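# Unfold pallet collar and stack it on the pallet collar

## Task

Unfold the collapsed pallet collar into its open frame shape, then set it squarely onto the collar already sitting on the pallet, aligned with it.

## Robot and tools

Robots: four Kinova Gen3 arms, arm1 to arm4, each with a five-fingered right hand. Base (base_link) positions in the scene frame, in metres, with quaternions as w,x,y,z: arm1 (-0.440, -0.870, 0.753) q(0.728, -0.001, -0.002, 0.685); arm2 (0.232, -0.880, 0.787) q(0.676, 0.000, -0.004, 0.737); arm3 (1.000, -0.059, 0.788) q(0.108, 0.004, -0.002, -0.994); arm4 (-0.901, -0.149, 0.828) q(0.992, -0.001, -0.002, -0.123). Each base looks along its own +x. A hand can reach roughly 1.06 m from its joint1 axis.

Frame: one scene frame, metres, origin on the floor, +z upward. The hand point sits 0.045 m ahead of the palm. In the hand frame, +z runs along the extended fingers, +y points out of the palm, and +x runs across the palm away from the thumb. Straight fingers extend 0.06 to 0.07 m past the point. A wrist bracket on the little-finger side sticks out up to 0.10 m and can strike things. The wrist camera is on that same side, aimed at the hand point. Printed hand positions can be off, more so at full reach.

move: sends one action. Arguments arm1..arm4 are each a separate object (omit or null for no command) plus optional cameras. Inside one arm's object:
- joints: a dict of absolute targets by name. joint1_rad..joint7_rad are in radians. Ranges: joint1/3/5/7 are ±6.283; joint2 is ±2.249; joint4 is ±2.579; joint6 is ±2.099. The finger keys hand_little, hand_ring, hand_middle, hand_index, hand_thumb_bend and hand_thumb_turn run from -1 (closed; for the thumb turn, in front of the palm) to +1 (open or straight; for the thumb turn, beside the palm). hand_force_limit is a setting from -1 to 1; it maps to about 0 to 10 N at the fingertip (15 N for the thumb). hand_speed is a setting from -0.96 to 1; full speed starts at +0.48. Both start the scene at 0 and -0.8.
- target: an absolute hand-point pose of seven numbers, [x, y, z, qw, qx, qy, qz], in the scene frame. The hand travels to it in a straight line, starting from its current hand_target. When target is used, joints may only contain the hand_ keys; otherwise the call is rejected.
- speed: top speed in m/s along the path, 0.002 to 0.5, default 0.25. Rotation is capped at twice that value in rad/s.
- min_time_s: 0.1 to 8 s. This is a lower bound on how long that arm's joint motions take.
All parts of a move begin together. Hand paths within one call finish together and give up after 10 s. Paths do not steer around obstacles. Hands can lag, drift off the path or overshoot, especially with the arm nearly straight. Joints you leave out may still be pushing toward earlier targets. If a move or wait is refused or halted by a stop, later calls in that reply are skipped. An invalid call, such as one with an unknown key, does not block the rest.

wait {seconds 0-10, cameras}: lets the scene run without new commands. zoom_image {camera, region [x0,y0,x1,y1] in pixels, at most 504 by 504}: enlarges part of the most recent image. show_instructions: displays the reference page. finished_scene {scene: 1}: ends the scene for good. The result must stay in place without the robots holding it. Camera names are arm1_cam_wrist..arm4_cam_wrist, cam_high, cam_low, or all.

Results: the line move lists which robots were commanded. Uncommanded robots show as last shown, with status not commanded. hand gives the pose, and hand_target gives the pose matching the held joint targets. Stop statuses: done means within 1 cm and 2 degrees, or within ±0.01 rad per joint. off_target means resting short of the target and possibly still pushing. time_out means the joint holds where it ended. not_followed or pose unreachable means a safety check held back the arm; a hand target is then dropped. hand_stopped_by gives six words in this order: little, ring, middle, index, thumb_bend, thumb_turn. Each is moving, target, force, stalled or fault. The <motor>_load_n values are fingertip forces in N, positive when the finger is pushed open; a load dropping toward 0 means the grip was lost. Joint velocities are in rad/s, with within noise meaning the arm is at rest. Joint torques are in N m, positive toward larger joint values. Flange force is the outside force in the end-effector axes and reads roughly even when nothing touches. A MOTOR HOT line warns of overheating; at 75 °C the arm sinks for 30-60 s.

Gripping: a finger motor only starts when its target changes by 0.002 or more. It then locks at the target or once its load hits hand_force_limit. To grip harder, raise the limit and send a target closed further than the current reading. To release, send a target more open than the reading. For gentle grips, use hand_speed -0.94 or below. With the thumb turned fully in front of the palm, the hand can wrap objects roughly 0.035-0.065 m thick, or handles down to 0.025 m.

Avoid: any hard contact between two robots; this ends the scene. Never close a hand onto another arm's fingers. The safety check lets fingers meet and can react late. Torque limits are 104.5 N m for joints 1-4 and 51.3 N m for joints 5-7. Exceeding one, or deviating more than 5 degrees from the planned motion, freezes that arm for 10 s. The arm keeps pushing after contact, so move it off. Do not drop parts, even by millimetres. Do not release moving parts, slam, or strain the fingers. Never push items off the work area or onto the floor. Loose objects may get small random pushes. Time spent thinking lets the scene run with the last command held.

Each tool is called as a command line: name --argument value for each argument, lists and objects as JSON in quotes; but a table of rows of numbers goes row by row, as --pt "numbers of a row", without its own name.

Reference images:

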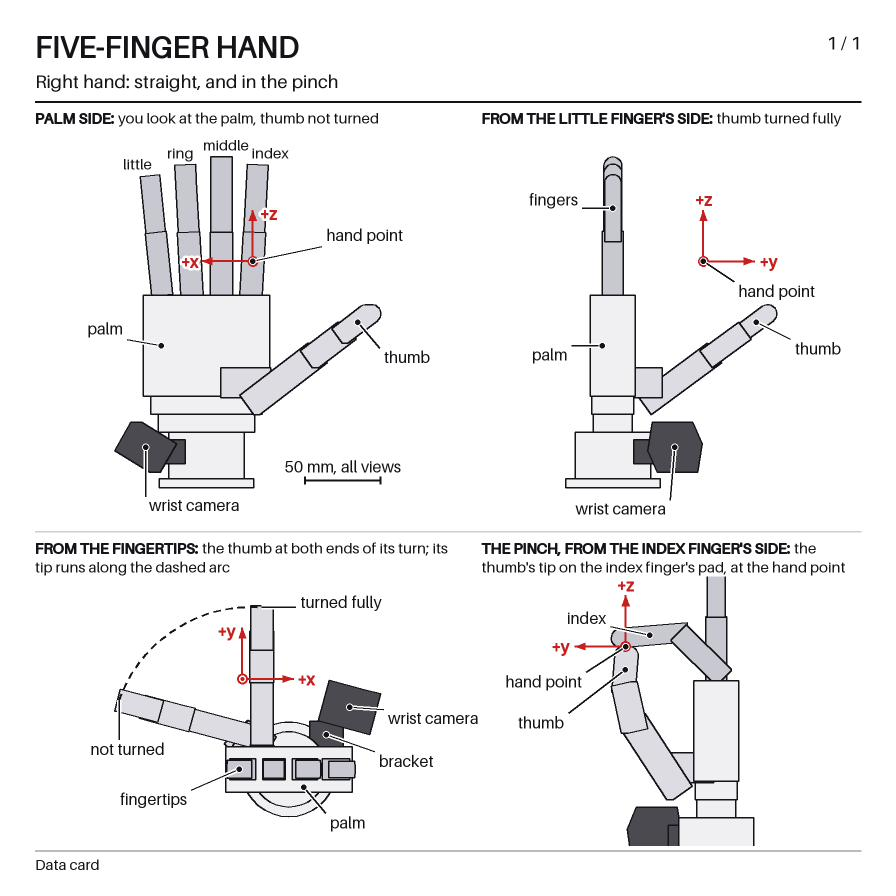

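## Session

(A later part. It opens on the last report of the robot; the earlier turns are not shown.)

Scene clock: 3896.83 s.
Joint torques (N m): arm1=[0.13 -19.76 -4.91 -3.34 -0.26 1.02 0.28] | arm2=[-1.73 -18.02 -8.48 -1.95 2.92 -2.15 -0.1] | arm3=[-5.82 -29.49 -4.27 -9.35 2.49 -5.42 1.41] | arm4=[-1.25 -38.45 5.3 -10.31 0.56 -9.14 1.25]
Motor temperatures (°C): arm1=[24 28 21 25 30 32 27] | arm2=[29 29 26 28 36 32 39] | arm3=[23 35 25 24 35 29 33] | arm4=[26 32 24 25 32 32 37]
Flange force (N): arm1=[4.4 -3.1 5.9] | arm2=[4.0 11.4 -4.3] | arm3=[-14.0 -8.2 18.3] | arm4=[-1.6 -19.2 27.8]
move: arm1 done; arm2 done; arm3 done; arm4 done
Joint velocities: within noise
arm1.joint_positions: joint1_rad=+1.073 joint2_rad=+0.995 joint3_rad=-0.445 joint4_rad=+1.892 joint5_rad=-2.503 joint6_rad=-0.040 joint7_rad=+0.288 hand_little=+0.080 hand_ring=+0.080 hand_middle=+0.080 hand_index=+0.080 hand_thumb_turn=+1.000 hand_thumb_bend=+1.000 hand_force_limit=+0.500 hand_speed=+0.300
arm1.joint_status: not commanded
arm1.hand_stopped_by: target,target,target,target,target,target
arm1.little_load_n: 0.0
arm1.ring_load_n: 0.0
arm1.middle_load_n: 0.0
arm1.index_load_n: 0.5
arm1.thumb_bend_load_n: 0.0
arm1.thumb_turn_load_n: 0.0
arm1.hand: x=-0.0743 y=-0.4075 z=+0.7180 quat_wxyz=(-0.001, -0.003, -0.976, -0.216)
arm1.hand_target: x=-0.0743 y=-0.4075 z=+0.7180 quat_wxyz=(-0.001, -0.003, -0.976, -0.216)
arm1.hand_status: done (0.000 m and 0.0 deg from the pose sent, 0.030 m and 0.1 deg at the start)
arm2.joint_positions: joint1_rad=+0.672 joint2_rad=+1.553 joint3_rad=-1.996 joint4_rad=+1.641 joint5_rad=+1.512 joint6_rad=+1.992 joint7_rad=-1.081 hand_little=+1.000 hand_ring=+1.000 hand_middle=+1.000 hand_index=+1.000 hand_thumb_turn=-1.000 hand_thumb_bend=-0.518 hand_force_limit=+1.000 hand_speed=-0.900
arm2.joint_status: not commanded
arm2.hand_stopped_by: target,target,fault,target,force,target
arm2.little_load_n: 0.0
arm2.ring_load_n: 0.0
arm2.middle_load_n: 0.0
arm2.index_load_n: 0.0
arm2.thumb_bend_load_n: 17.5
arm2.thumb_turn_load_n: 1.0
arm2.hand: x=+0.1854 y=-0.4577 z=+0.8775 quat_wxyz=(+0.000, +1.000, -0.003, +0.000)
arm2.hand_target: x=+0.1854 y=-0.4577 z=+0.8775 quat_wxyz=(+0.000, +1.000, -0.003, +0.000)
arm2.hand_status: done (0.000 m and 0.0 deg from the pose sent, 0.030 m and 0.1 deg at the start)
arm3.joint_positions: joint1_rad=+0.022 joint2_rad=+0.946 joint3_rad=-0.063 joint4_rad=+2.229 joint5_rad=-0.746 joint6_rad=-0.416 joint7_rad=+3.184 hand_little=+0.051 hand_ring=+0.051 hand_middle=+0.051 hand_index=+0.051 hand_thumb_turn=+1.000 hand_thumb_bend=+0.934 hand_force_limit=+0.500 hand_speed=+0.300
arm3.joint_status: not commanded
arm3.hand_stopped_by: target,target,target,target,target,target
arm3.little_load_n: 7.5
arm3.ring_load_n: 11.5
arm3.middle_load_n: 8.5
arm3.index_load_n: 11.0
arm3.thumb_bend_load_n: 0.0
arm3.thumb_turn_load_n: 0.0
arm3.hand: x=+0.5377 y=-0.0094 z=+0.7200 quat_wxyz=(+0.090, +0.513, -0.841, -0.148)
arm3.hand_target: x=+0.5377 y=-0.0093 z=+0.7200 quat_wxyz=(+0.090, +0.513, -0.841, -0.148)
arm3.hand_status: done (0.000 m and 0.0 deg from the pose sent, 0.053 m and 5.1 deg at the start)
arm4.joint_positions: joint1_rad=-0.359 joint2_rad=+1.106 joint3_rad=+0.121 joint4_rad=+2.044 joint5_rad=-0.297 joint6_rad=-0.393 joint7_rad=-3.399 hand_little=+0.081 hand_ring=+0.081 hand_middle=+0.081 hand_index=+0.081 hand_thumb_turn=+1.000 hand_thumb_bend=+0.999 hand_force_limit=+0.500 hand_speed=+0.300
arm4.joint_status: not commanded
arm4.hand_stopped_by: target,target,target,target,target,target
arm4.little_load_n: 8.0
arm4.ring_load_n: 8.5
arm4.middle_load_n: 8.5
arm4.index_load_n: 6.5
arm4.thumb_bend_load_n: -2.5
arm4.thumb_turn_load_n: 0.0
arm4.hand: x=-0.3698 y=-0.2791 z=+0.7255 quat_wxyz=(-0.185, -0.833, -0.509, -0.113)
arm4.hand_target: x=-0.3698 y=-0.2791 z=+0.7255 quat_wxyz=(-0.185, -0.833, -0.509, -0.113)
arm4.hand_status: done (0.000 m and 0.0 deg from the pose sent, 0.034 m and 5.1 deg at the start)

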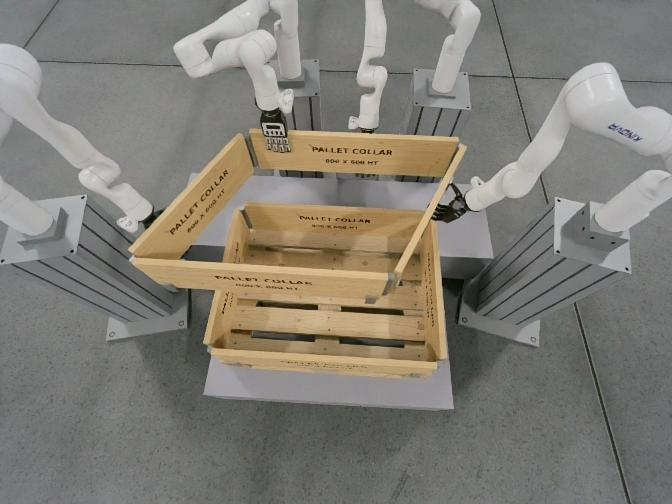

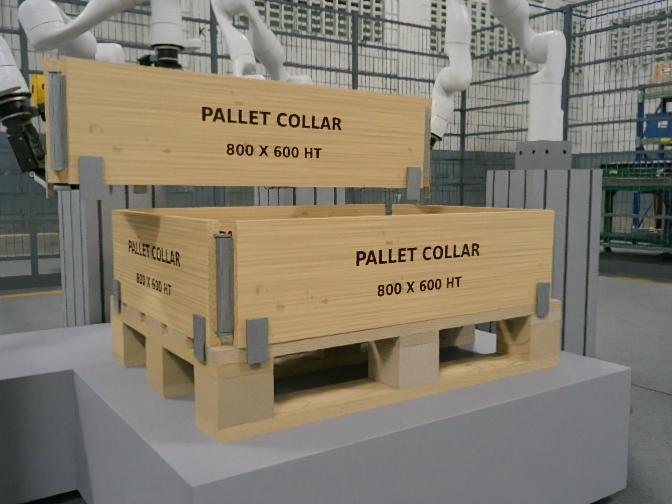

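move --arm1 '{"target": [-0.0621, -0.3799, 0.718, 0.0008, 0.0037, 0.9763, 0.2164], "speed": 0.04}' --arm2 '{"target": [0.1975, -0.4314, 0.8775, 0, 1, -0.0038, 0], "speed": 0.04}' --arm3 '{"target": [0.5134, 0.0349, 0.720, -0.0970, -0.5500, 0.8169, 0.1440], "speed": 0.04}' --arm4 '{"target": [-0.3690, -0.2462, 0.7255, 0.1795, 0.8098, 0.5453, 0.1209], "speed": 0.04}' --cameras '["cam_high"]'

Scene clock: 3921.10 s.
Joint torques (N m): arm1=[0.19 -20.55 -5.3 -3.72 -0.26 1 0.25] | arm2=[-2.7 -18.8 -8.99 -1.14 1.98 -2.3 -0.15] | arm3=[-5.18 -29.17 -4.87 -8.76 2.01 -5.11 1.14] | arm4=[-0.9 -37.88 4.8 -9.72 0.31 -9.08 1.02]
Motor temperatures (°C): arm1=[24 28 21 25 30 32 27] | arm2=[29 29 26 28 36 32 39] | arm3=[23 34 25 24 35 29 33] | arm4=[26 32 24 25 32 32 37]
Flange force (N): arm1=[3.9 -2.5 5.7] | arm2=[5.6 9.4 -2.6] | arm3=[-11.3 -9.1 16.9] | arm4=[-1.1 -18.8 27.5]
move: arm1 done; arm2 done; arm3 done; arm4 done
Joint velocities: within noise
arm1.joint_positions: joint1_rad=+1.061 joint2_rad=+1.026 joint3_rad=-0.484 joint4_rad=+1.797 joint5_rad=-2.512 joint6_rad=-0.117 joint7_rad=+0.288 hand_little=+0.080 hand_ring=+0.080 hand_middle=+0.080 hand_index=+0.080 hand_thumb_turn=+1.000 hand_thumb_bend=+1.000 hand_force_limit=+0.500 hand_speed=+0.300
arm1.joint_status: not commanded
arm1.hand_stopped_by: target,target,target,target,target,target
arm1.little_load_n: 0.0
arm1.ring_load_n: 0.5
arm1.middle_load_n: 0.0
arm1.index_load_n: 0.0
arm1.thumb_bend_load_n: 0.0
arm1.thumb_turn_load_n: 0.0
arm1.hand: x=-0.0621 y=-0.3799 z=+0.7180 quat_wxyz=(-0.001, -0.004, -0.976, -0.216)
arm1.hand_target: x=-0.0621 y=-0.3799 z=+0.7180 quat_wxyz=(-0.001, -0.004, -0.976, -0.216)
arm1.hand_status: done (0.000 m and 0.0 deg from the pose sent, 0.030 m and 0.1 deg at the start)
arm2.joint_positions: joint1_rad=+0.667 joint2_rad=+1.547 joint3_rad=-1.983 joint4_rad=+1.543 joint5_rad=+1.549 joint6_rad=+1.983 joint7_rad=-0.982 hand_little=+1.000 hand_ring=+1.000 hand_middle=+1.000 hand_index=+1.000 hand_thumb_turn=-1.000 hand_thumb_bend=-0.518 hand_force_limit=+1.000 hand_speed=-0.900
arm2.joint_status: not commanded
arm2.hand_stopped_by: target,target,fault,target,force,target
arm2.little_load_n: 0.0
arm2.ring_load_n: 0.0
arm2.middle_load_n: 0.0
arm2.index_load_n: 0.0
arm2.thumb_bend_load_n: 15.0
arm2.thumb_turn_load_n: 0.5
arm2.hand: x=+0.1975 y=-0.4314 z=+0.8775 quat_wxyz=(+0.000, +1.000, -0.004, +0.000)
arm2.hand_target: x=+0.1975 y=-0.4314 z=+0.8775 quat_wxyz=(+0.000, +1.000, -0.004, +0.000)
arm2.hand_status: done (0.000 m and 0.0 deg from the pose sent, 0.029 m and 0.1 deg at the start)
arm3.joint_positions: joint1_rad=+0.195 joint2_rad=+0.944 joint3_rad=-0.063 joint4_rad=+2.195 joint5_rad=-0.563 joint6_rad=-0.380 joint7_rad=+3.270 hand_little=+0.051 hand_ring=+0.051 hand_middle=+0.051 hand_index=+0.051 hand_thumb_turn=+1.000 hand_thumb_bend=+0.934 hand_force_limit=+0.500 hand_speed=+0.300
arm3.joint_status: not commanded
arm3.hand_stopped_by: target,target,target,target,target,target
arm3.little_load_n: 8.0
arm3.ring_load_n: 11.0
arm3.middle_load_n: 8.0
arm3.index_load_n: 10.5
arm3.thumb_bend_load_n: 0.0
arm3.thumb_turn_load_n: 0.0
arm3.hand: x=+0.5134 y=+0.0349 z=+0.7200 quat_wxyz=(+0.097, +0.550, -0.817, -0.144)
arm3.hand_target: x=+0.5134 y=+0.0349 z=+0.7200 quat_wxyz=(+0.097, +0.550, -0.817, -0.144)
arm3.hand_status: done (0.000 m and 0.0 deg from the pose sent, 0.050 m and 5.1 deg at the start)
arm4.joint_positions: joint1_rad=-0.397 joint2_rad=+1.104 joint3_rad=+0.102 joint4_rad=+2.073 joint5_rad=-0.273 joint6_rad=-0.429 joint7_rad=-3.379 hand_little=+0.081 hand_ring=+0.081 hand_middle=+0.081 hand_index=+0.081 hand_thumb_turn=+1.000 hand_thumb_bend=+0.999 hand_force_limit=+0.500 hand_speed=+0.300
arm4.joint_status: not commanded
arm4.hand_stopped_by: target,target,target,target,target,target
arm4.little_load_n: 8.5
arm4.ring_load_n: 8.5
arm4.middle_load_n: 8.5
arm4.index_load_n: 6.5
arm4.thumb_bend_load_n: -2.5
arm4.thumb_turn_load_n: 0.0
arm4.hand: x=-0.3690 y=-0.2461 z=+0.7255 quat_wxyz=(-0.179, -0.810, -0.545, -0.121)
arm4.hand_target: x=-0.3690 y=-0.2462 z=+0.7255 quat_wxyz=(-0.180, -0.810, -0.545, -0.121)
arm4.hand_status: done (0.000 m and 0.0 deg from the pose sent, 0.033 m and 5.1 deg at the start)

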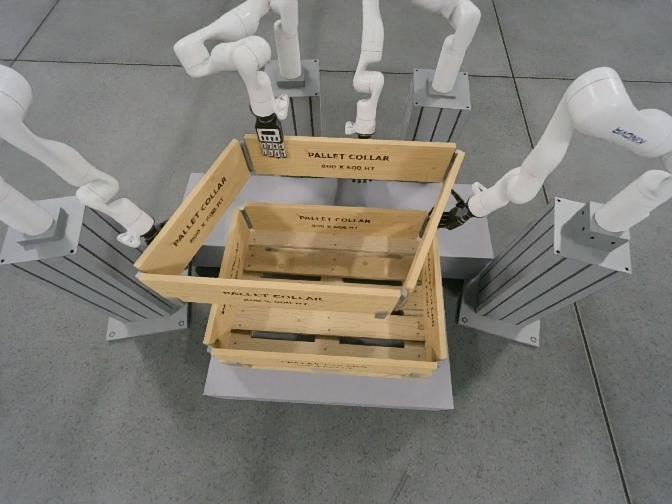

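move --arm1 '{"target": [-0.0498, -0.3523, 0.718, 0.0009, 0.0042, 0.9763, 0.2164], "speed": 0.04}' --arm2 '{"target": [0.2098, -0.4040, 0.8775, 0, 1, -0.0043, 0], "speed": 0.04}' --arm3 '{"target": [0.4877, 0.0758, 0.720, -0.1033, -0.5858, 0.7917, 0.1396], "speed": 0.04}' --arm4 '{"target": [-0.3687, -0.2144, 0.7255, 0.1740, 0.7848, 0.5807, 0.1287], "speed": 0.04}' --cameras '[]'

move --arm1 '{"target": [-0.0376, -0.3247, 0.718, 0.0010, 0.0046, 0.9763, 0.2164], "speed": 0.04}' --arm2 '{"target": [0.2219, -0.3766, 0.8775, 0, 1, -0.0047, 0], "speed": 0.04}' --arm3 '{"target": [0.4609, 0.1135, 0.720, -0.1094, -0.6208, 0.7645, 0.1348], "speed": 0.04}' --arm4 '{"target": [-0.3686, -0.1835, 0.7255, 0.1680, 0.7579, 0.6155, 0.1364], "speed": 0.04}' --cameras '["all"]'

Scene clock: 3934.90 s.
Joint torques (N m): arm1=[0.07 -21.35 -5.65 -4.25 -0.29 0.97 0.3] | arm2=[-2.61 -19.97 -9.03 -0.85 1.98 -2.53 -0.17] | arm3=[-5.74 -29.81 -6.57 -8.86 1.93 -4.63 1.17] | arm4=[-0.4 -37 4.31 -8.58 0.04 -8.72 0.81]
Motor temperatures (°C): arm1=[24 28 21 25 30 32 27] | arm2=[29 29 26 28 36 32 39] | arm3=[23 34 25 24 34 29 33] | arm4=[26 32 24 25 32 32 37]
Flange force (N): arm1=[3.6 -2.5 4.9] | arm2=[5.1 10.0 -2.3] | arm3=[-10.6 -9.8 17.0] | arm4=[-0.1 -17.6 27.7]
move: arm1 done; arm2 done; arm3 done; arm4 done
Joint velocities: within noise
arm1.joint_positions: joint1_rad=+1.046 joint2_rad=+1.061 joint3_rad=-0.520 joint4_rad=+1.696 joint5_rad=-2.523 joint6_rad=-0.195 joint7_rad=+0.296 hand_little=+0.080 hand_ring=+0.080 hand_middle=+0.080 hand_index=+0.080 hand_thumb_turn=+1.000 hand_thumb_bend=+1.000 hand_force_limit=+0.500 hand_speed=+0.300
arm1.joint_status: not commanded
arm1.hand_stopped_by: target,target,target,target,target,target
arm1.little_load_n: 0.0
arm1.ring_load_n: 0.0
arm1.middle_load_n: 0.0
arm1.index_load_n: 0.5
arm1.thumb_bend_load_n: 0.0
arm1.thumb_turn_load_n: 0.0
arm1.hand: x=-0.0498 y=-0.3523 z=+0.7180 quat_wxyz=(-0.001, -0.004, -0.976, -0.216)
arm1.hand_target: x=-0.0498 y=-0.3523 z=+0.7180 quat_wxyz=(-0.001, -0.004, -0.976, -0.216)
arm1.hand_status: done (0.000 m and 0.0 deg from the pose sent, 0.030 m and 0.1 deg at the start)
arm2.joint_positions: joint1_rad=+0.654 joint2_rad=+1.538 joint3_rad=-1.969 joint4_rad=+1.434 joint5_rad=+1.585 joint6_rad=+1.970 joint7_rad=-0.881 hand_little=+1.000 hand_ring=+1.000 hand_middle=+1.000 hand_index=+1.000 hand_thumb_turn=-1.000 hand_thumb_bend=-0.518 hand_force_limit=+1.000 hand_speed=-0.900
arm2.joint_status: not commanded
arm2.hand_stopped_by: target,target,fault,target,force,target
arm2.little_load_n: 0.0
arm2.ring_load_n: 0.0
arm2.middle_load_n: 0.0
arm2.index_load_n: 0.0
arm2.thumb_bend_load_n: 16.5
arm2.thumb_turn_load_n: 1.0
arm2.hand: x=+0.2098 y=-0.4040 z=+0.8775 quat_wxyz=(+0.000, +1.000, -0.004, +0.000)
arm2.hand_target: x=+0.2098 y=-0.4040 z=+0.8775 quat_wxyz=(+0.000, +1.000, -0.004, +0.000)
arm2.hand_status: done (0.000 m and 0.0 deg from the pose sent, 0.030 m and 0.1 deg at the start)
arm3.joint_positions: joint1_rad=+0.347 joint2_rad=+0.946 joint3_rad=-0.062 joint4_rad=+2.123 joint5_rad=-0.408 joint6_rad=-0.303 joint7_rad=+3.361 hand_little=+0.051 hand_ring=+0.051 hand_middle=+0.051 hand_index=+0.051 hand_thumb_turn=+1.000 hand_thumb_bend=+0.934 hand_force_limit=+0.500 hand_speed=+0.300
arm3.joint_status: not commanded
arm3.hand_stopped_by: target,target,target,target,target,target
arm3.little_load_n: 8.0
arm3.ring_load_n: 11.0
arm3.middle_load_n: 8.0
arm3.index_load_n: 10.5
arm3.thumb_bend_load_n: 0.0
arm3.thumb_turn_load_n: 0.0
arm3.hand: x=+0.4877 y=+0.0757 z=+0.7200 quat_wxyz=(+0.103, +0.586, -0.792, -0.140)
arm3.hand_target: x=+0.4877 y=+0.0758 z=+0.7200 quat_wxyz=(+0.103, +0.586, -0.792, -0.140)
arm3.hand_status: done (0.000 m and 0.0 deg from the pose sent, 0.048 m and 5.1 deg at the start)
arm4.joint_positions: joint1_rad=-0.433 joint2_rad=+1.103 joint3_rad=+0.085 joint4_rad=+2.096 joint5_rad=-0.249 joint6_rad=-0.460 joint7_rad=-3.357 hand_little=+0.081 hand_ring=+0.081 hand_middle=+0.081 hand_index=+0.081 hand_thumb_turn=+1.000 hand_thumb_bend=+0.999 hand_force_limit=+0.500 hand_speed=+0.300
arm4.joint_status: not commanded
arm4.hand_stopped_by: target,target,target,target,target,target
arm4.little_load_n: 8.5
arm4.ring_load_n: 8.5
arm4.middle_load_n: 8.0
arm4.index_load_n: 6.5
arm4.thumb_bend_load_n: -2.0
arm4.thumb_turn_load_n: 0.0
arm4.hand: x=-0.3687 y=-0.2144 z=+0.7255 quat_wxyz=(-0.174, -0.785, -0.581, -0.129)
arm4.hand_target: x=-0.3687 y=-0.2144 z=+0.7255 quat_wxyz=(-0.174, -0.785, -0.581, -0.129)
arm4.hand_status: done (0.000 m and 0.0 deg from the pose sent, 0.032 m and 5.1 deg at the start)

Scene clock: 3936.57 s.
Joint torques (N m): arm1=[0.17 -22.23 -6 -4.6 -0.28 1.01 0.27] | arm2=[-3.17 -20.88 -9.13 -0.05 1.47 -2.82 -0.11] | arm3=[-5.8 -30.46 -7.66 -8.97 1.49 -4.17 1.12] | arm4=[-0.25 -36.53 3.79 -7.97 -0.03 -8.53 0.7]
Motor temperatures (°C): arm1=[24 28 21 25 30 32 27] | arm2=[29 29 26 28 36 32 39] | arm3=[23 34 25 24 34 29 33] | arm4=[26 32 24 25 32 32 37]
Flange force (N): arm1=[3.0 -1.9 4.8] | arm2=[5.6 9.0 -2.1] | arm3=[-9.1 -10.6 16.9] | arm4=[0.2 -17.0 27.9]
move: arm1 done; arm2 done; arm3 done; arm4 done
Joint velocities: within noise
arm1.joint_positions: joint1_rad=+1.027 joint2_rad=+1.099 joint3_rad=-0.553 joint4_rad=+1.590 joint5_rad=-2.535 joint6_rad=-0.272 joint7_rad=+0.310 hand_little=+0.080 hand_ring=+0.080 hand_middle=+0.080 hand_index=+0.080 hand_thumb_turn=+1.000 hand_thumb_bend=+1.000 hand_force_limit=+0.500 hand_speed=+0.300
arm1.joint_status: not commanded
arm1.hand_stopped_by: target,target,target,target,target,target
arm1.little_load_n: 0.0
arm1.ring_load_n: 0.0
arm1.middle_load_n: 0.0
arm1.index_load_n: 0.0
arm1.thumb_bend_load_n: 0.0
arm1.thumb_turn_load_n: 0.0
arm1.hand: x=-0.0376 y=-0.3247 z=+0.7180 quat_wxyz=(-0.001, -0.005, -0.976, -0.216)
arm1.hand_target: x=-0.0376 y=-0.3247 z=+0.7180 quat_wxyz=(-0.001, -0.005, -0.976, -0.216)
arm1.hand_status: done (0.000 m and 0.0 deg from the pose sent, 0.030 m and 0.0 deg at the start)
arm2.joint_positions: joint1_rad=+0.635 joint2_rad=+1.527 joint3_rad=-1.954 joint4_rad=+1.316 joint5_rad=+1.618 joint6_rad=+1.954 joint7_rad=-0.779 hand_little=+1.000 hand_ring=+1.000 hand_middle=+1.000 hand_index=+1.000 hand_thumb_turn=-1.000 hand_thumb_bend=-0.518 hand_force_limit=+1.000 hand_speed=-0.900
arm2.joint_status: not commanded
arm2.hand_stopped_by: target,target,fault,target,force,target
arm2.little_load_n: 0.5
arm2.ring_load_n: 0.0
arm2.middle_load_n: 0.0
arm2.index_load_n: 0.0
arm2.thumb_bend_load_n: 16.0
arm2.thumb_turn_load_n: 0.5
arm2.hand: x=+0.2219 y=-0.3766 z=+0.8775 quat_wxyz=(+0.000, +1.000, -0.005, +0.000)
arm2.hand_target: x=+0.2219 y=-0.3766 z=+0.8775 quat_wxyz=(+0.000, +1.000, -0.005, +0.000)
arm2.hand_status: done (0.000 m and 0.0 deg from the pose sent, 0.030 m and 0.0 deg at the start)
arm3.joint_positions: joint1_rad=+0.481 joint2_rad=+0.955 joint3_rad=-0.075 joint4_rad=+2.022 joint5_rad=-0.275 joint6_rad=-0.199 joint7_rad=+3.448 hand_little=+0.051 hand_ring=+0.051 hand_middle=+0.051 hand_index=+0.051 hand_thumb_turn=+1.000 hand_thumb_bend=+0.934 hand_force_limit=+0.500 hand_speed=+0.300
arm3.joint_status: not commanded
arm3.hand_stopped_by: target,target,target,target,target,target
arm3.little_load_n: 7.5
arm3.ring_load_n: 11.0
arm3.middle_load_n: 8.0
arm3.index_load_n: 10.5
arm3.thumb_bend_load_n: 0.0
arm3.thumb_turn_load_n: 0.0
arm3.hand: x=+0.4609 y=+0.1134 z=+0.7200 quat_wxyz=(+0.109, +0.621, -0.764, -0.135)
arm3.hand_target: x=+0.4609 y=+0.1135 z=+0.7200 quat_wxyz=(+0.109, +0.621, -0.765, -0.135)
arm3.hand_status: done (0.000 m and 0.0 deg from the pose sent, 0.046 m and 5.2 deg at the start)
arm4.joint_positions: joint1_rad=-0.466 joint2_rad=+1.103 joint3_rad=+0.070 joint4_rad=+2.114 joint5_rad=-0.221 joint6_rad=-0.484 joint7_rad=-3.333 hand_little=+0.081 hand_ring=+0.081 hand_middle=+0.081 hand_index=+0.081 hand_thumb_turn=+1.000 hand_thumb_bend=+0.999 hand_force_limit=+0.500 hand_speed=+0.300
arm4.joint_status: not commanded
arm4.hand_stopped_by: target,target,target,target,target,target
arm4.little_load_n: 9.0
arm4.ring_load_n: 9.0
arm4.middle_load_n: 8.5
arm4.index_load_n: 6.5
arm4.thumb_bend_load_n: -1.5
arm4.thumb_turn_load_n: 0.0
arm4.hand: x=-0.3686 y=-0.1835 z=+0.7255 quat_wxyz=(-0.168, -0.758, -0.615, -0.136)
arm4.hand_target: x=-0.3686 y=-0.1835 z=+0.7255 quat_wxyz=(-0.168, -0.758, -0.615, -0.136)
arm4.hand_status: done (0.000 m and 0.0 deg from the pose sent, 0.031 m and 5.2 deg at the start)
pictures: arm1_cam_wrist, arm2_cam_wrist, arm3_cam_wrist, arm4_cam_wrist, cam_high, cam_low

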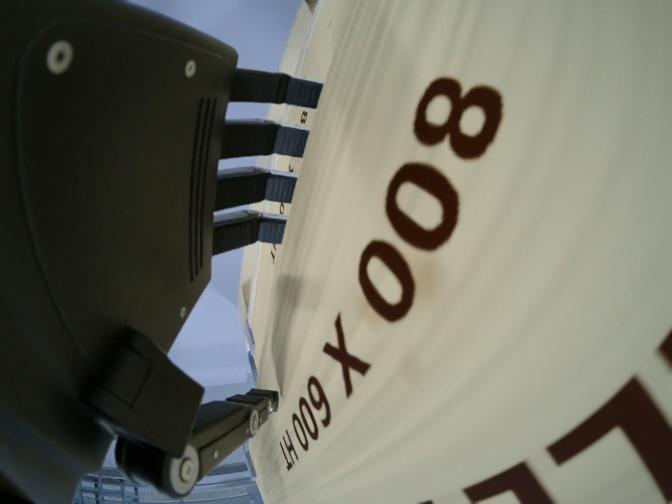

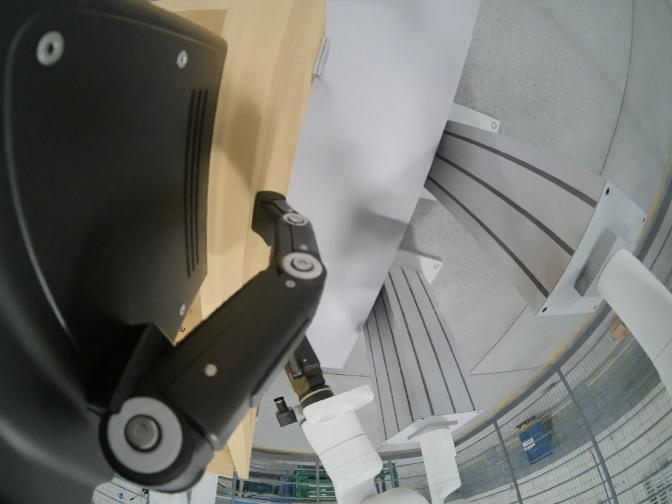

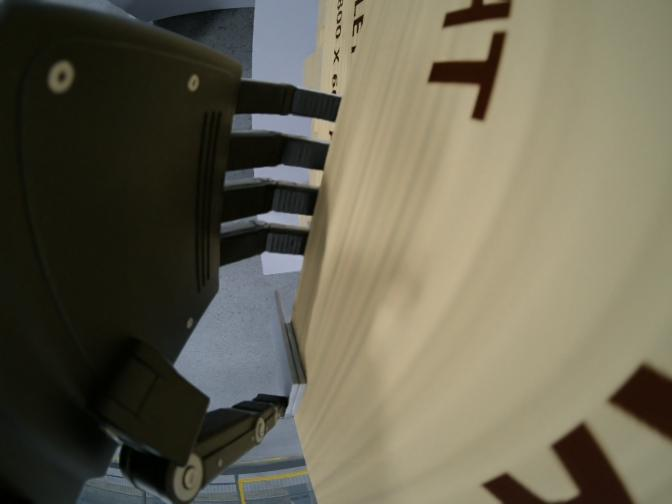

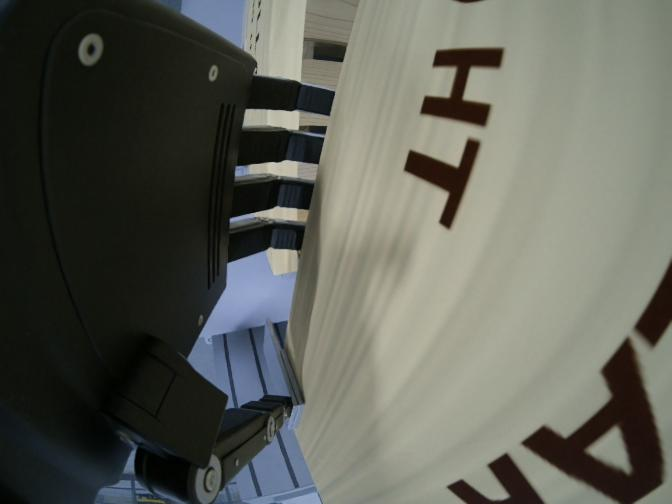

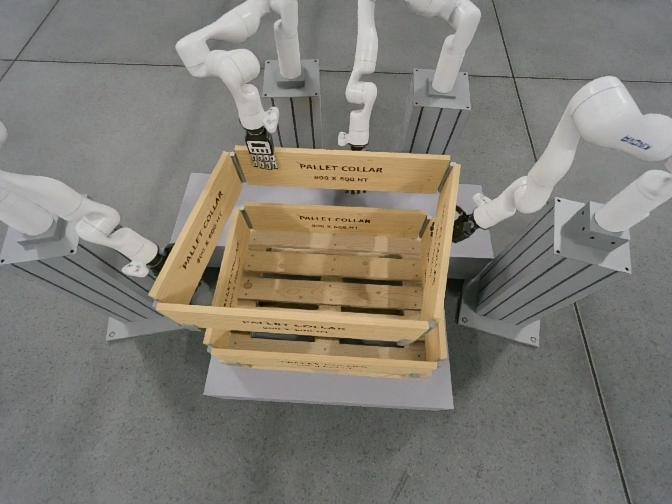

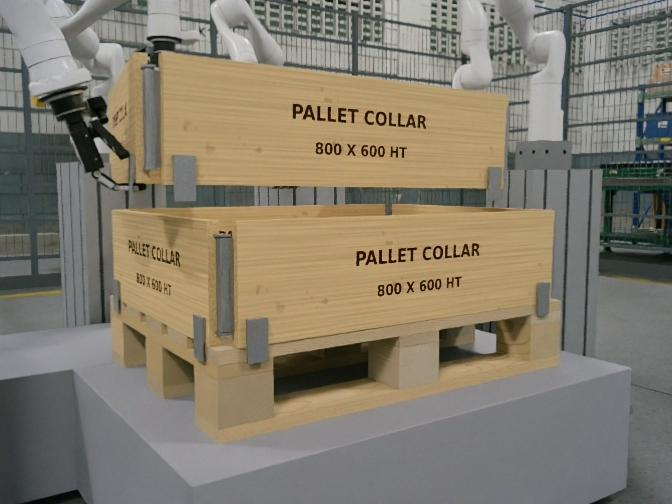

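move --arm1 '{"target": [-0.0253, -0.2971, 0.718, 0.0011, 0.0051, 0.9763, 0.2164], "speed": 0.04}' --arm2 '{"target": [0.2342, -0.3493, 0.8775, 0, 1, -0.0052, 0], "speed": 0.04}' --arm3 '{"target": [0.4333, 0.1475, 0.720, -0.1153, -0.6543, 0.7359, 0.1297], "speed": 0.04}' --arm4 '{"target": [-0.3686, -0.1539, 0.7255, 0.1617, 0.7296, 0.6486, 0.1438], "speed": 0.04}' --cameras '[]'

move --arm1 '{"target": [-0.0131, -0.2695, 0.718, 0.0012, 0.0055, 0.9763, 0.2164], "speed": 0.04}' --arm2 '{"target": [0.2463, -0.3220, 0.8775, 0, 1, -0.0057, 0], "speed": 0.04}' --arm3 '{"target": [0.4053, 0.1780, 0.720, -0.1210, -0.6866, 0.7060, 0.1245], "speed": 0.04}' --arm4 '{"target": [-0.3689, -0.1254, 0.7255, 0.1551, 0.6999, 0.6807, 0.1509], "speed": 0.04}' --cameras '["all"]'

Scene clock: 3951.40 s.
Joint torques (N m): arm1=[0.22 -23.04 -6.24 -4.98 -0.28 0.95 0.27] | arm2=[-3.2 -21.97 -8.97 0.32 1.24 -2.93 -0.12] | arm3=[-5.93 -31.42 -8.89 -9.01 0.96 -3.62 1.13] | arm4=[-0.03 -35.66 3.25 -6.79 -0.16 -8.01 0.61]
Motor temperatures (°C): arm1=[24 28 21 25 30 32 27] | arm2=[29 29 26 28 36 32 39] | arm3=[23 34 26 24 34 29 33] | arm4=[26 32 24 25 32 32 37]
Flange force (N): arm1=[2.9 -1.7 4.3] | arm2=[5.3 9.2 -1.8] | arm3=[-7.7 -10.8 17.6] | arm4=[0.7 -15.4 28.4]
move: arm1 done; arm2 done; arm3 done; arm4 done
Joint velocities: within noise
arm1.joint_positions: joint1_rad=+1.005 joint2_rad=+1.139 joint3_rad=-0.581 joint4_rad=+1.478 joint5_rad=-2.547 joint6_rad=-0.349 joint7_rad=+0.329 hand_little=+0.080 hand_ring=+0.080 hand_middle=+0.080 hand_index=+0.080 hand_thumb_turn=+1.000 hand_thumb_bend=+1.000 hand_force_limit=+0.500 hand_speed=+0.300
arm1.joint_status: not commanded
arm1.hand_stopped_by: target,target,target,target,target,target
arm1.little_load_n: 0.0
arm1.ring_load_n: 0.0
arm1.middle_load_n: 0.0
arm1.index_load_n: 0.0
arm1.thumb_bend_load_n: 0.0
arm1.thumb_turn_load_n: 0.0
arm1.hand: x=-0.0253 y=-0.2971 z=+0.7180 quat_wxyz=(-0.001, -0.005, -0.976, -0.216)
arm1.hand_target: x=-0.0253 y=-0.2971 z=+0.7180 quat_wxyz=(-0.001, -0.005, -0.976, -0.216)
arm1.hand_status: done (0.000 m and 0.0 deg from the pose sent, 0.030 m and 0.1 deg at the start)
arm2.joint_positions: joint1_rad=+0.609 joint2_rad=+1.513 joint3_rad=-1.938 joint4_rad=+1.189 joint5_rad=+1.649 joint6_rad=+1.935 joint7_rad=-0.675 hand_little=+1.000 hand_ring=+1.000 hand_middle=+1.000 hand_index=+1.000 hand_thumb_turn=-1.000 hand_thumb_bend=-0.518 hand_force_limit=+1.000 hand_speed=-0.900
arm2.joint_status: not commanded
arm2.hand_stopped_by: target,target,fault,target,force,target
arm2.little_load_n: 0.0
arm2.ring_load_n: 0.0
arm2.middle_load_n: 0.0
arm2.index_load_n: 0.0
arm2.thumb_bend_load_n: 16.5
arm2.thumb_turn_load_n: 1.0
arm2.hand: x=+0.2342 y=-0.3493 z=+0.8775 quat_wxyz=(+0.000, +1.000, -0.005, +0.000)
arm2.hand_target: x=+0.2342 y=-0.3493 z=+0.8775 quat_wxyz=(+0.000, +1.000, -0.005, +0.000)
arm2.hand_status: done (0.000 m and 0.0 deg from the pose sent, 0.030 m and 0.1 deg at the start)
arm3.joint_positions: joint1_rad=+0.600 joint2_rad=+0.976 joint3_rad=-0.106 joint4_rad=+1.897 joint5_rad=-0.165 joint6_rad=-0.080 joint7_rad=+3.531 hand_little=+0.051 hand_ring=+0.051 hand_middle=+0.051 hand_index=+0.051 hand_thumb_turn=+1.000 hand_thumb_bend=+0.934 hand_force_limit=+0.500 hand_speed=+0.300
arm3.joint_status: not commanded
arm3.hand_stopped_by: target,target,target,target,target,target
arm3.little_load_n: 7.5
arm3.ring_load_n: 11.0
arm3.middle_load_n: 8.0
arm3.index_load_n: 10.0
arm3.thumb_bend_load_n: 0.0
arm3.thumb_turn_load_n: 0.0
arm3.hand: x=+0.4333 y=+0.1474 z=+0.7200 quat_wxyz=(+0.115, +0.654, -0.736, -0.130)
arm3.hand_target: x=+0.4333 y=+0.1475 z=+0.7200 quat_wxyz=(+0.115, +0.654, -0.736, -0.130)
arm3.hand_status: done (0.000 m and 0.0 deg from the pose sent, 0.044 m and 5.1 deg at the start)
arm4.joint_positions: joint1_rad=-0.496 joint2_rad=+1.102 joint3_rad=+0.057 joint4_rad=+2.126 joint5_rad=-0.192 joint6_rad=-0.503 joint7_rad=-3.307 hand_little=+0.081 hand_ring=+0.081 hand_middle=+0.081 hand_index=+0.081 hand_thumb_turn=+1.000 hand_thumb_bend=+1.000 hand_force_limit=+0.500 hand_speed=+0.300
arm4.joint_status: not commanded
arm4.hand_stopped_by: target,target,target,target,target,target
arm4.little_load_n: 9.0
arm4.ring_load_n: 9.0
arm4.middle_load_n: 8.5
arm4.index_load_n: 6.0
arm4.thumb_bend_load_n: -1.0
arm4.thumb_turn_load_n: 0.0
arm4.hand: x=-0.3686 y=-0.1539 z=+0.7255 quat_wxyz=(-0.162, -0.730, -0.649, -0.144)
arm4.hand_target: x=-0.3686 y=-0.1539 z=+0.7255 quat_wxyz=(-0.162, -0.730, -0.649, -0.144)
arm4.hand_status: done (0.000 m and 0.0 deg from the pose sent, 0.030 m and 5.1 deg at the start)

Scene clock: 3953.03 s.
Joint torques (N m): arm1=[0.19 -23.92 -6.44 -5.36 -0.32 0.99 0.27] | arm2=[-3.04 -23.02 -8.27 0.9 1.02 -2.82 -0.18] | arm3=[-5.72 -32.43 -9.84 -9.12 0.31 -2.97 1.14] | arm4=[-0.09 -34.68 2.4 -5.45 -0.13 -7.35 0.6]
Motor temperatures (°C): arm1=[24 28 21 25 30 32 27] | arm2=[29 29 26 28 36 32 39] | arm3=[23 34 26 24 34 29 33] | arm4=[26 32 24 25 32 32 37]
Flange force (N): arm1=[2.6 -1.5 3.8] | arm2=[4.8 7.9 -2.0] | arm3=[-6.0 -10.8 18.2] | arm4=[0.8 -13.3 29.2]
move: arm1 done; arm2 done; arm3 done; arm4 done
Joint velocities: within noise
arm1.joint_positions: joint1_rad=+0.978 joint2_rad=+1.183 joint3_rad=-0.607 joint4_rad=+1.357 joint5_rad=-2.560 joint6_rad=-0.427 joint7_rad=+0.352 hand_little=+0.080 hand_ring=+0.080 hand_middle=+0.080 hand_index=+0.080 hand_thumb_turn=+1.000 hand_thumb_bend=+1.000 hand_force_limit=+0.500 hand_speed=+0.300
arm1.joint_status: not commanded
arm1.hand_stopped_by: target,target,target,target,target,target
arm1.little_load_n: 0.0
arm1.ring_load_n: 0.0
arm1.middle_load_n: -0.5
arm1.index_load_n: 0.0
arm1.thumb_bend_load_n: 0.0
arm1.thumb_turn_load_n: 0.0
arm1.hand: x=-0.0131 y=-0.2695 z=+0.7180 quat_wxyz=(-0.001, -0.005, -0.976, -0.216)
arm1.hand_target: x=-0.0131 y=-0.2695 z=+0.7180 quat_wxyz=(-0.001, -0.005, -0.976, -0.216)
arm1.hand_status: done (0.000 m and 0.0 deg from the pose sent, 0.030 m and 0.0 deg at the start)
arm2.joint_positions: joint1_rad=+0.574 joint2_rad=+1.498 joint3_rad=-1.921 joint4_rad=+1.047 joint5_rad=+1.678 joint6_rad=+1.913 joint7_rad=-0.568 hand_little=+1.000 hand_ring=+1.000 hand_middle=+1.000 hand_index=+1.000 hand_thumb_turn=-1.000 hand_thumb_bend=-0.518 hand_force_limit=+1.000 hand_speed=-0.900
arm2.joint_status: not commanded
arm2.hand_stopped_by: target,target,fault,target,force,target
arm2.little_load_n: 0.0
arm2.ring_load_n: 0.0
arm2.middle_load_n: 0.0
arm2.index_load_n: 0.0
arm2.thumb_bend_load_n: 15.5
arm2.thumb_turn_load_n: 1.0
arm2.hand: x=+0.2463 y=-0.3220 z=+0.8775 quat_wxyz=(+0.000, +1.000, -0.006, +0.000)
arm2.hand_target: x=+0.2463 y=-0.3220 z=+0.8775 quat_wxyz=(+0.000, +1.000, -0.006, +0.000)
arm2.hand_status: done (0.000 m and 0.0 deg from the pose sent, 0.030 m and 0.1 deg at the start)
arm3.joint_positions: joint1_rad=+0.702 joint2_rad=+1.009 joint3_rad=-0.153 joint4_rad=+1.755 joint5_rad=-0.076 joint6_rad=+0.051 joint7_rad=+3.616 hand_little=+0.051 hand_ring=+0.051 hand_middle=+0.051 hand_index=+0.051 hand_thumb_turn=+1.000 hand_thumb_bend=+0.934 hand_force_limit=+0.500 hand_speed=+0.300
arm3.joint_status: not commanded
arm3.hand_stopped_by: target,target,target,target,target,target
arm3.little_load_n: 8.0
arm3.ring_load_n: 11.5
arm3.middle_load_n: 8.0
arm3.index_load_n: 9.5
arm3.thumb_bend_load_n: 0.0
arm3.thumb_turn_load_n: 0.0
arm3.hand: x=+0.4053 y=+0.1780 z=+0.7200 quat_wxyz=(+0.121, +0.687, -0.706, -0.124)
arm3.hand_target: x=+0.4053 y=+0.1780 z=+0.7200 quat_wxyz=(+0.121, +0.687, -0.706, -0.124)
arm3.hand_status: done (0.000 m and 0.0 deg from the pose sent, 0.041 m and 5.1 deg at the start)
arm4.joint_positions: joint1_rad=-0.522 joint2_rad=+1.102 joint3_rad=+0.045 joint4_rad=+2.133 joint5_rad=-0.160 joint6_rad=-0.515 joint7_rad=-3.279 hand_little=+0.081 hand_ring=+0.081 hand_middle=+0.081 hand_index=+0.081 hand_thumb_turn=+1.000 hand_thumb_bend=+1.000 hand_force_limit=+0.500 hand_speed=+0.300
arm4.joint_status: not commanded
arm4.hand_stopped_by: target,target,target,target,target,target
arm4.little_load_n: 9.0
arm4.ring_load_n: 9.0
arm4.middle_load_n: 8.5
arm4.index_load_n: 6.0
arm4.thumb_bend_load_n: -0.5
arm4.thumb_turn_load_n: 0.0
arm4.hand: x=-0.3689 y=-0.1253 z=+0.7255 quat_wxyz=(-0.155, -0.700, -0.681, -0.151)
arm4.hand_target: x=-0.3689 y=-0.1254 z=+0.7255 quat_wxyz=(-0.155, -0.700, -0.681, -0.151)
arm4.hand_status: done (0.000 m and 0.0 deg from the pose sent, 0.028 m and 5.1 deg at the start)
pictures: arm1_cam_wrist, arm2_cam_wrist, arm3_cam_wrist, arm4_cam_wrist, cam_high, cam_low

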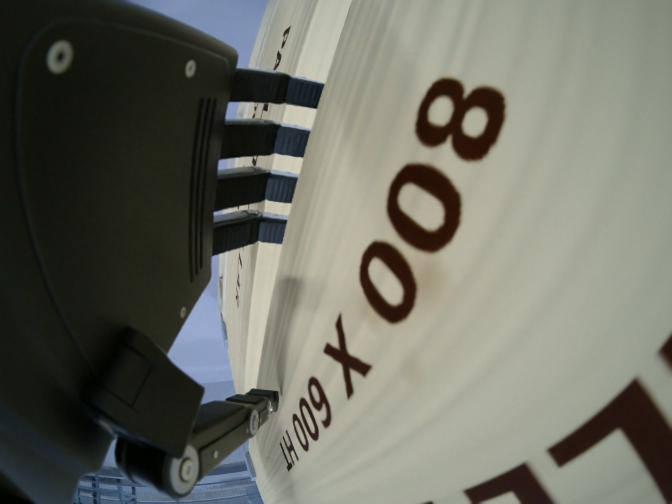

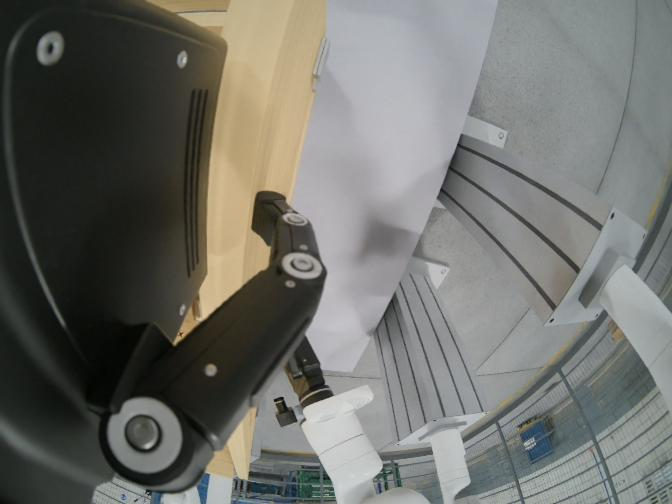

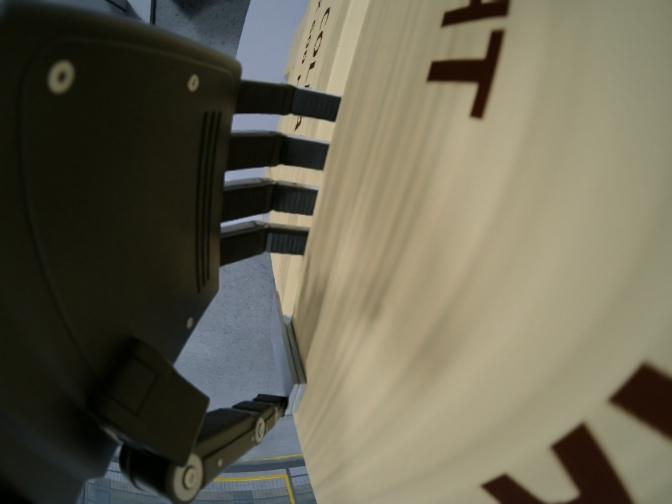

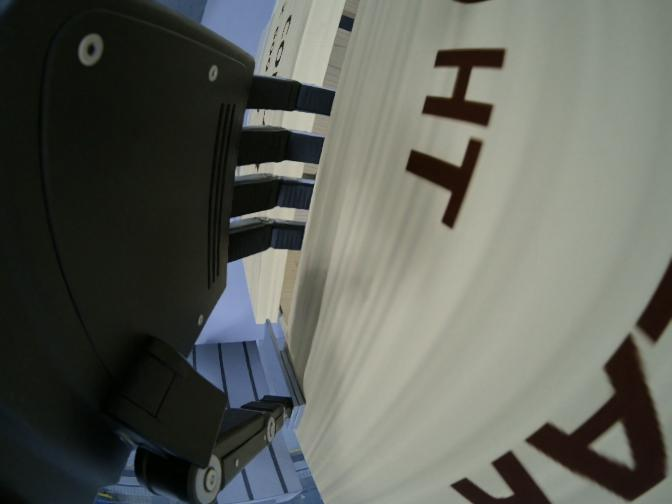

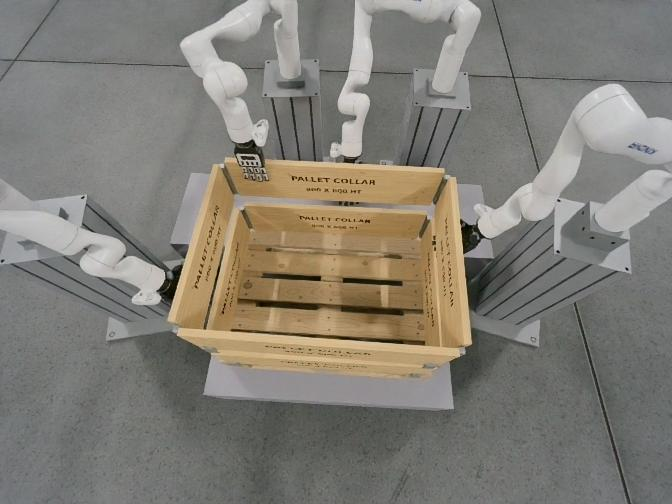

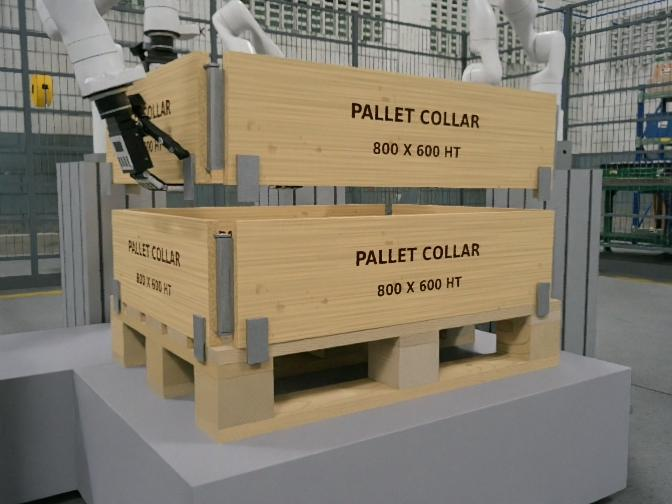

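zoom_image --camera "cam_high" --region '[400, 150, 490, 240]'

zoom_image --camera "cam_high" --region '[200, 140, 290, 230]'

zoom_image --camera "cam_high" --region '[150, 290, 240, 380]'

zoom_image --camera "cam_high" --region '[410, 310, 500, 400]'

zoom_image --camera "cam_low" --region '[90, 40, 330, 220]'

Scaled by 5.600.

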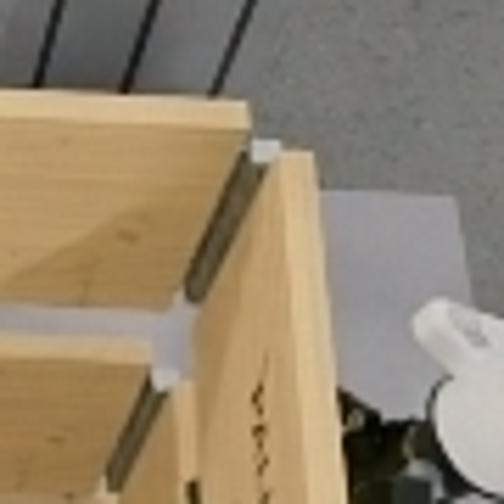

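Scaled by 5.600.

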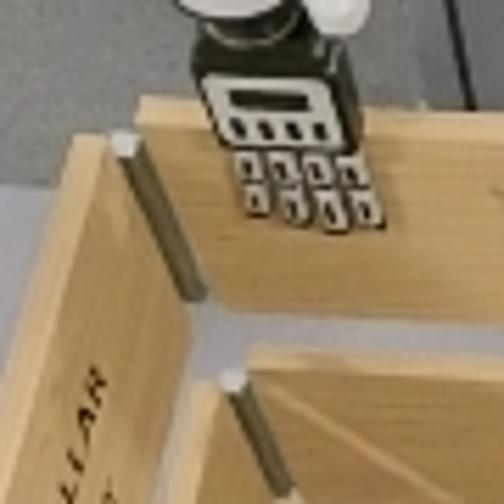

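Scaled by 5.600.

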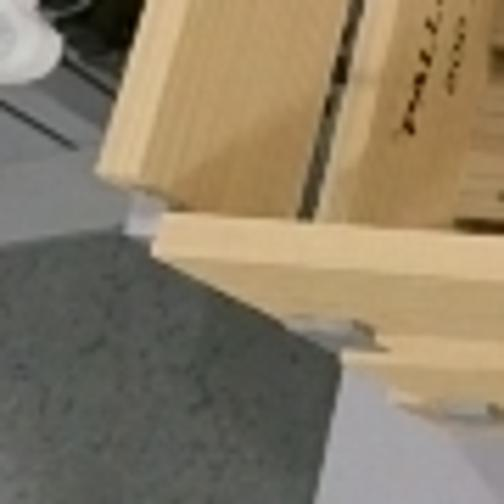

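Scaled by 5.600.

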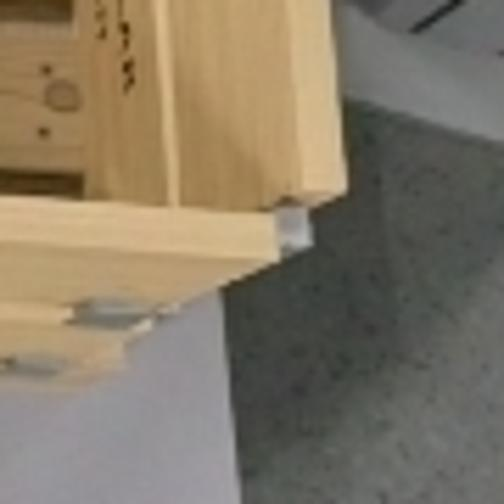

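Scaled by 2.100.

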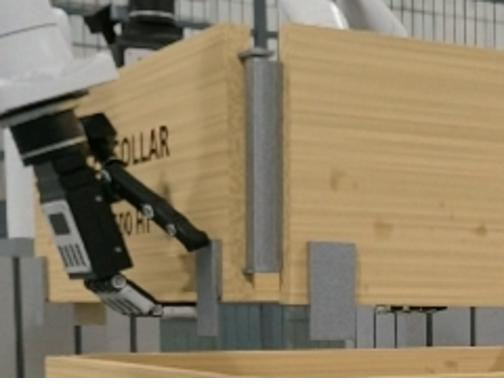

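zoom_image --camera "cam_low" --region '[190, 40, 310, 130]'

zoom_image --camera "cam_low" --region '[190, 160, 310, 250]'

zoom_image --camera "cam_low" --region '[470, 80, 590, 170]'

zoom_image --camera "cam_low" --region '[470, 150, 590, 240]'

zoom_image --camera "cam_low" --region '[80, 40, 200, 130]'

zoom_image --camera "cam_low" --region '[80, 140, 200, 230]'

Scaled by 4.200.

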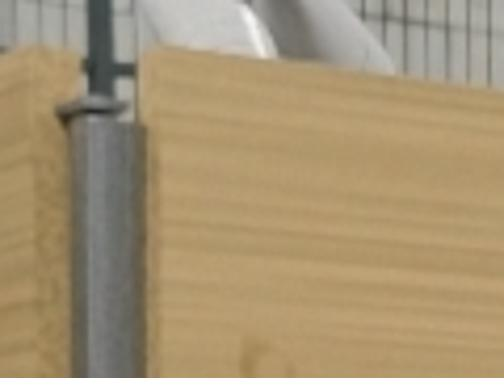

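Scaled by 4.200.

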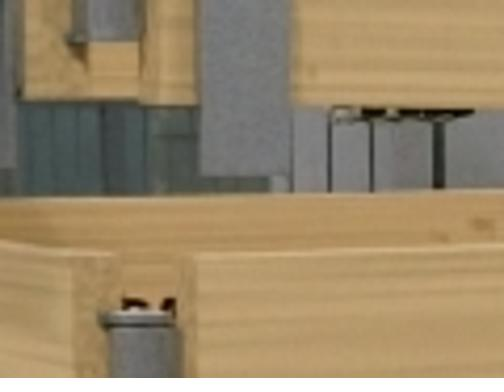

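Scaled by 4.200.

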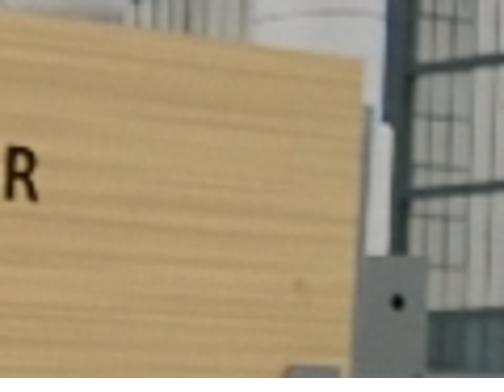

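Scaled by 4.200.

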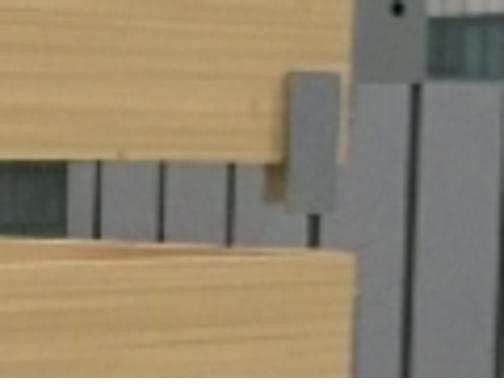

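Scaled by 4.200.

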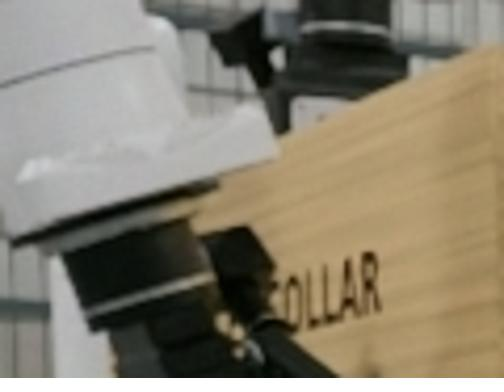

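Scaled by 4.200.

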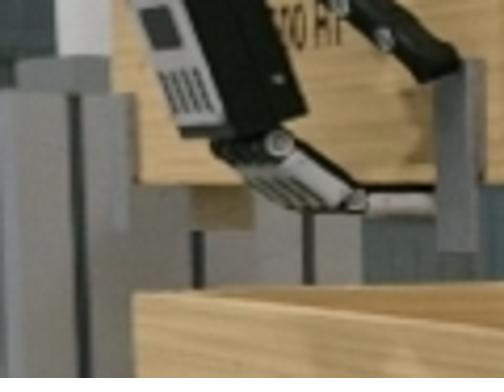

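zoom_image --camera "cam_low" --region '[190, 290, 310, 380]'

zoom_image --camera "cam_low" --region '[470, 250, 590, 340]'

zoom_image --camera "cam_low" --region '[80, 270, 200, 360]'

Scaled by 4.200.

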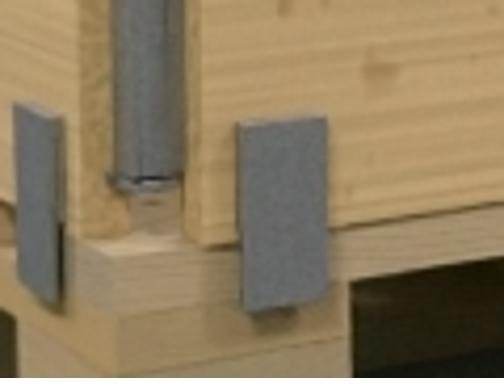

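Scaled by 4.200.

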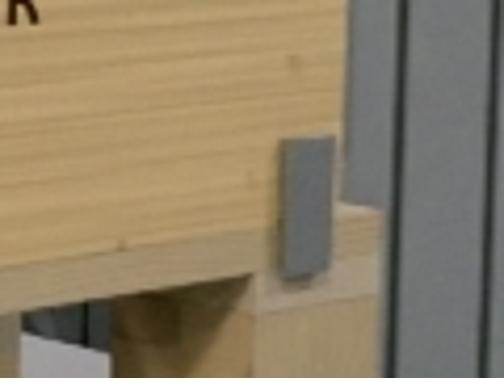

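Scaled by 4.200.

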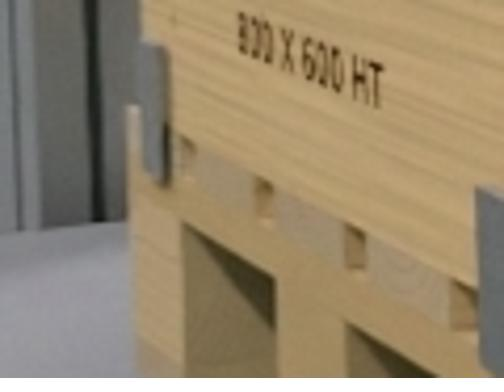

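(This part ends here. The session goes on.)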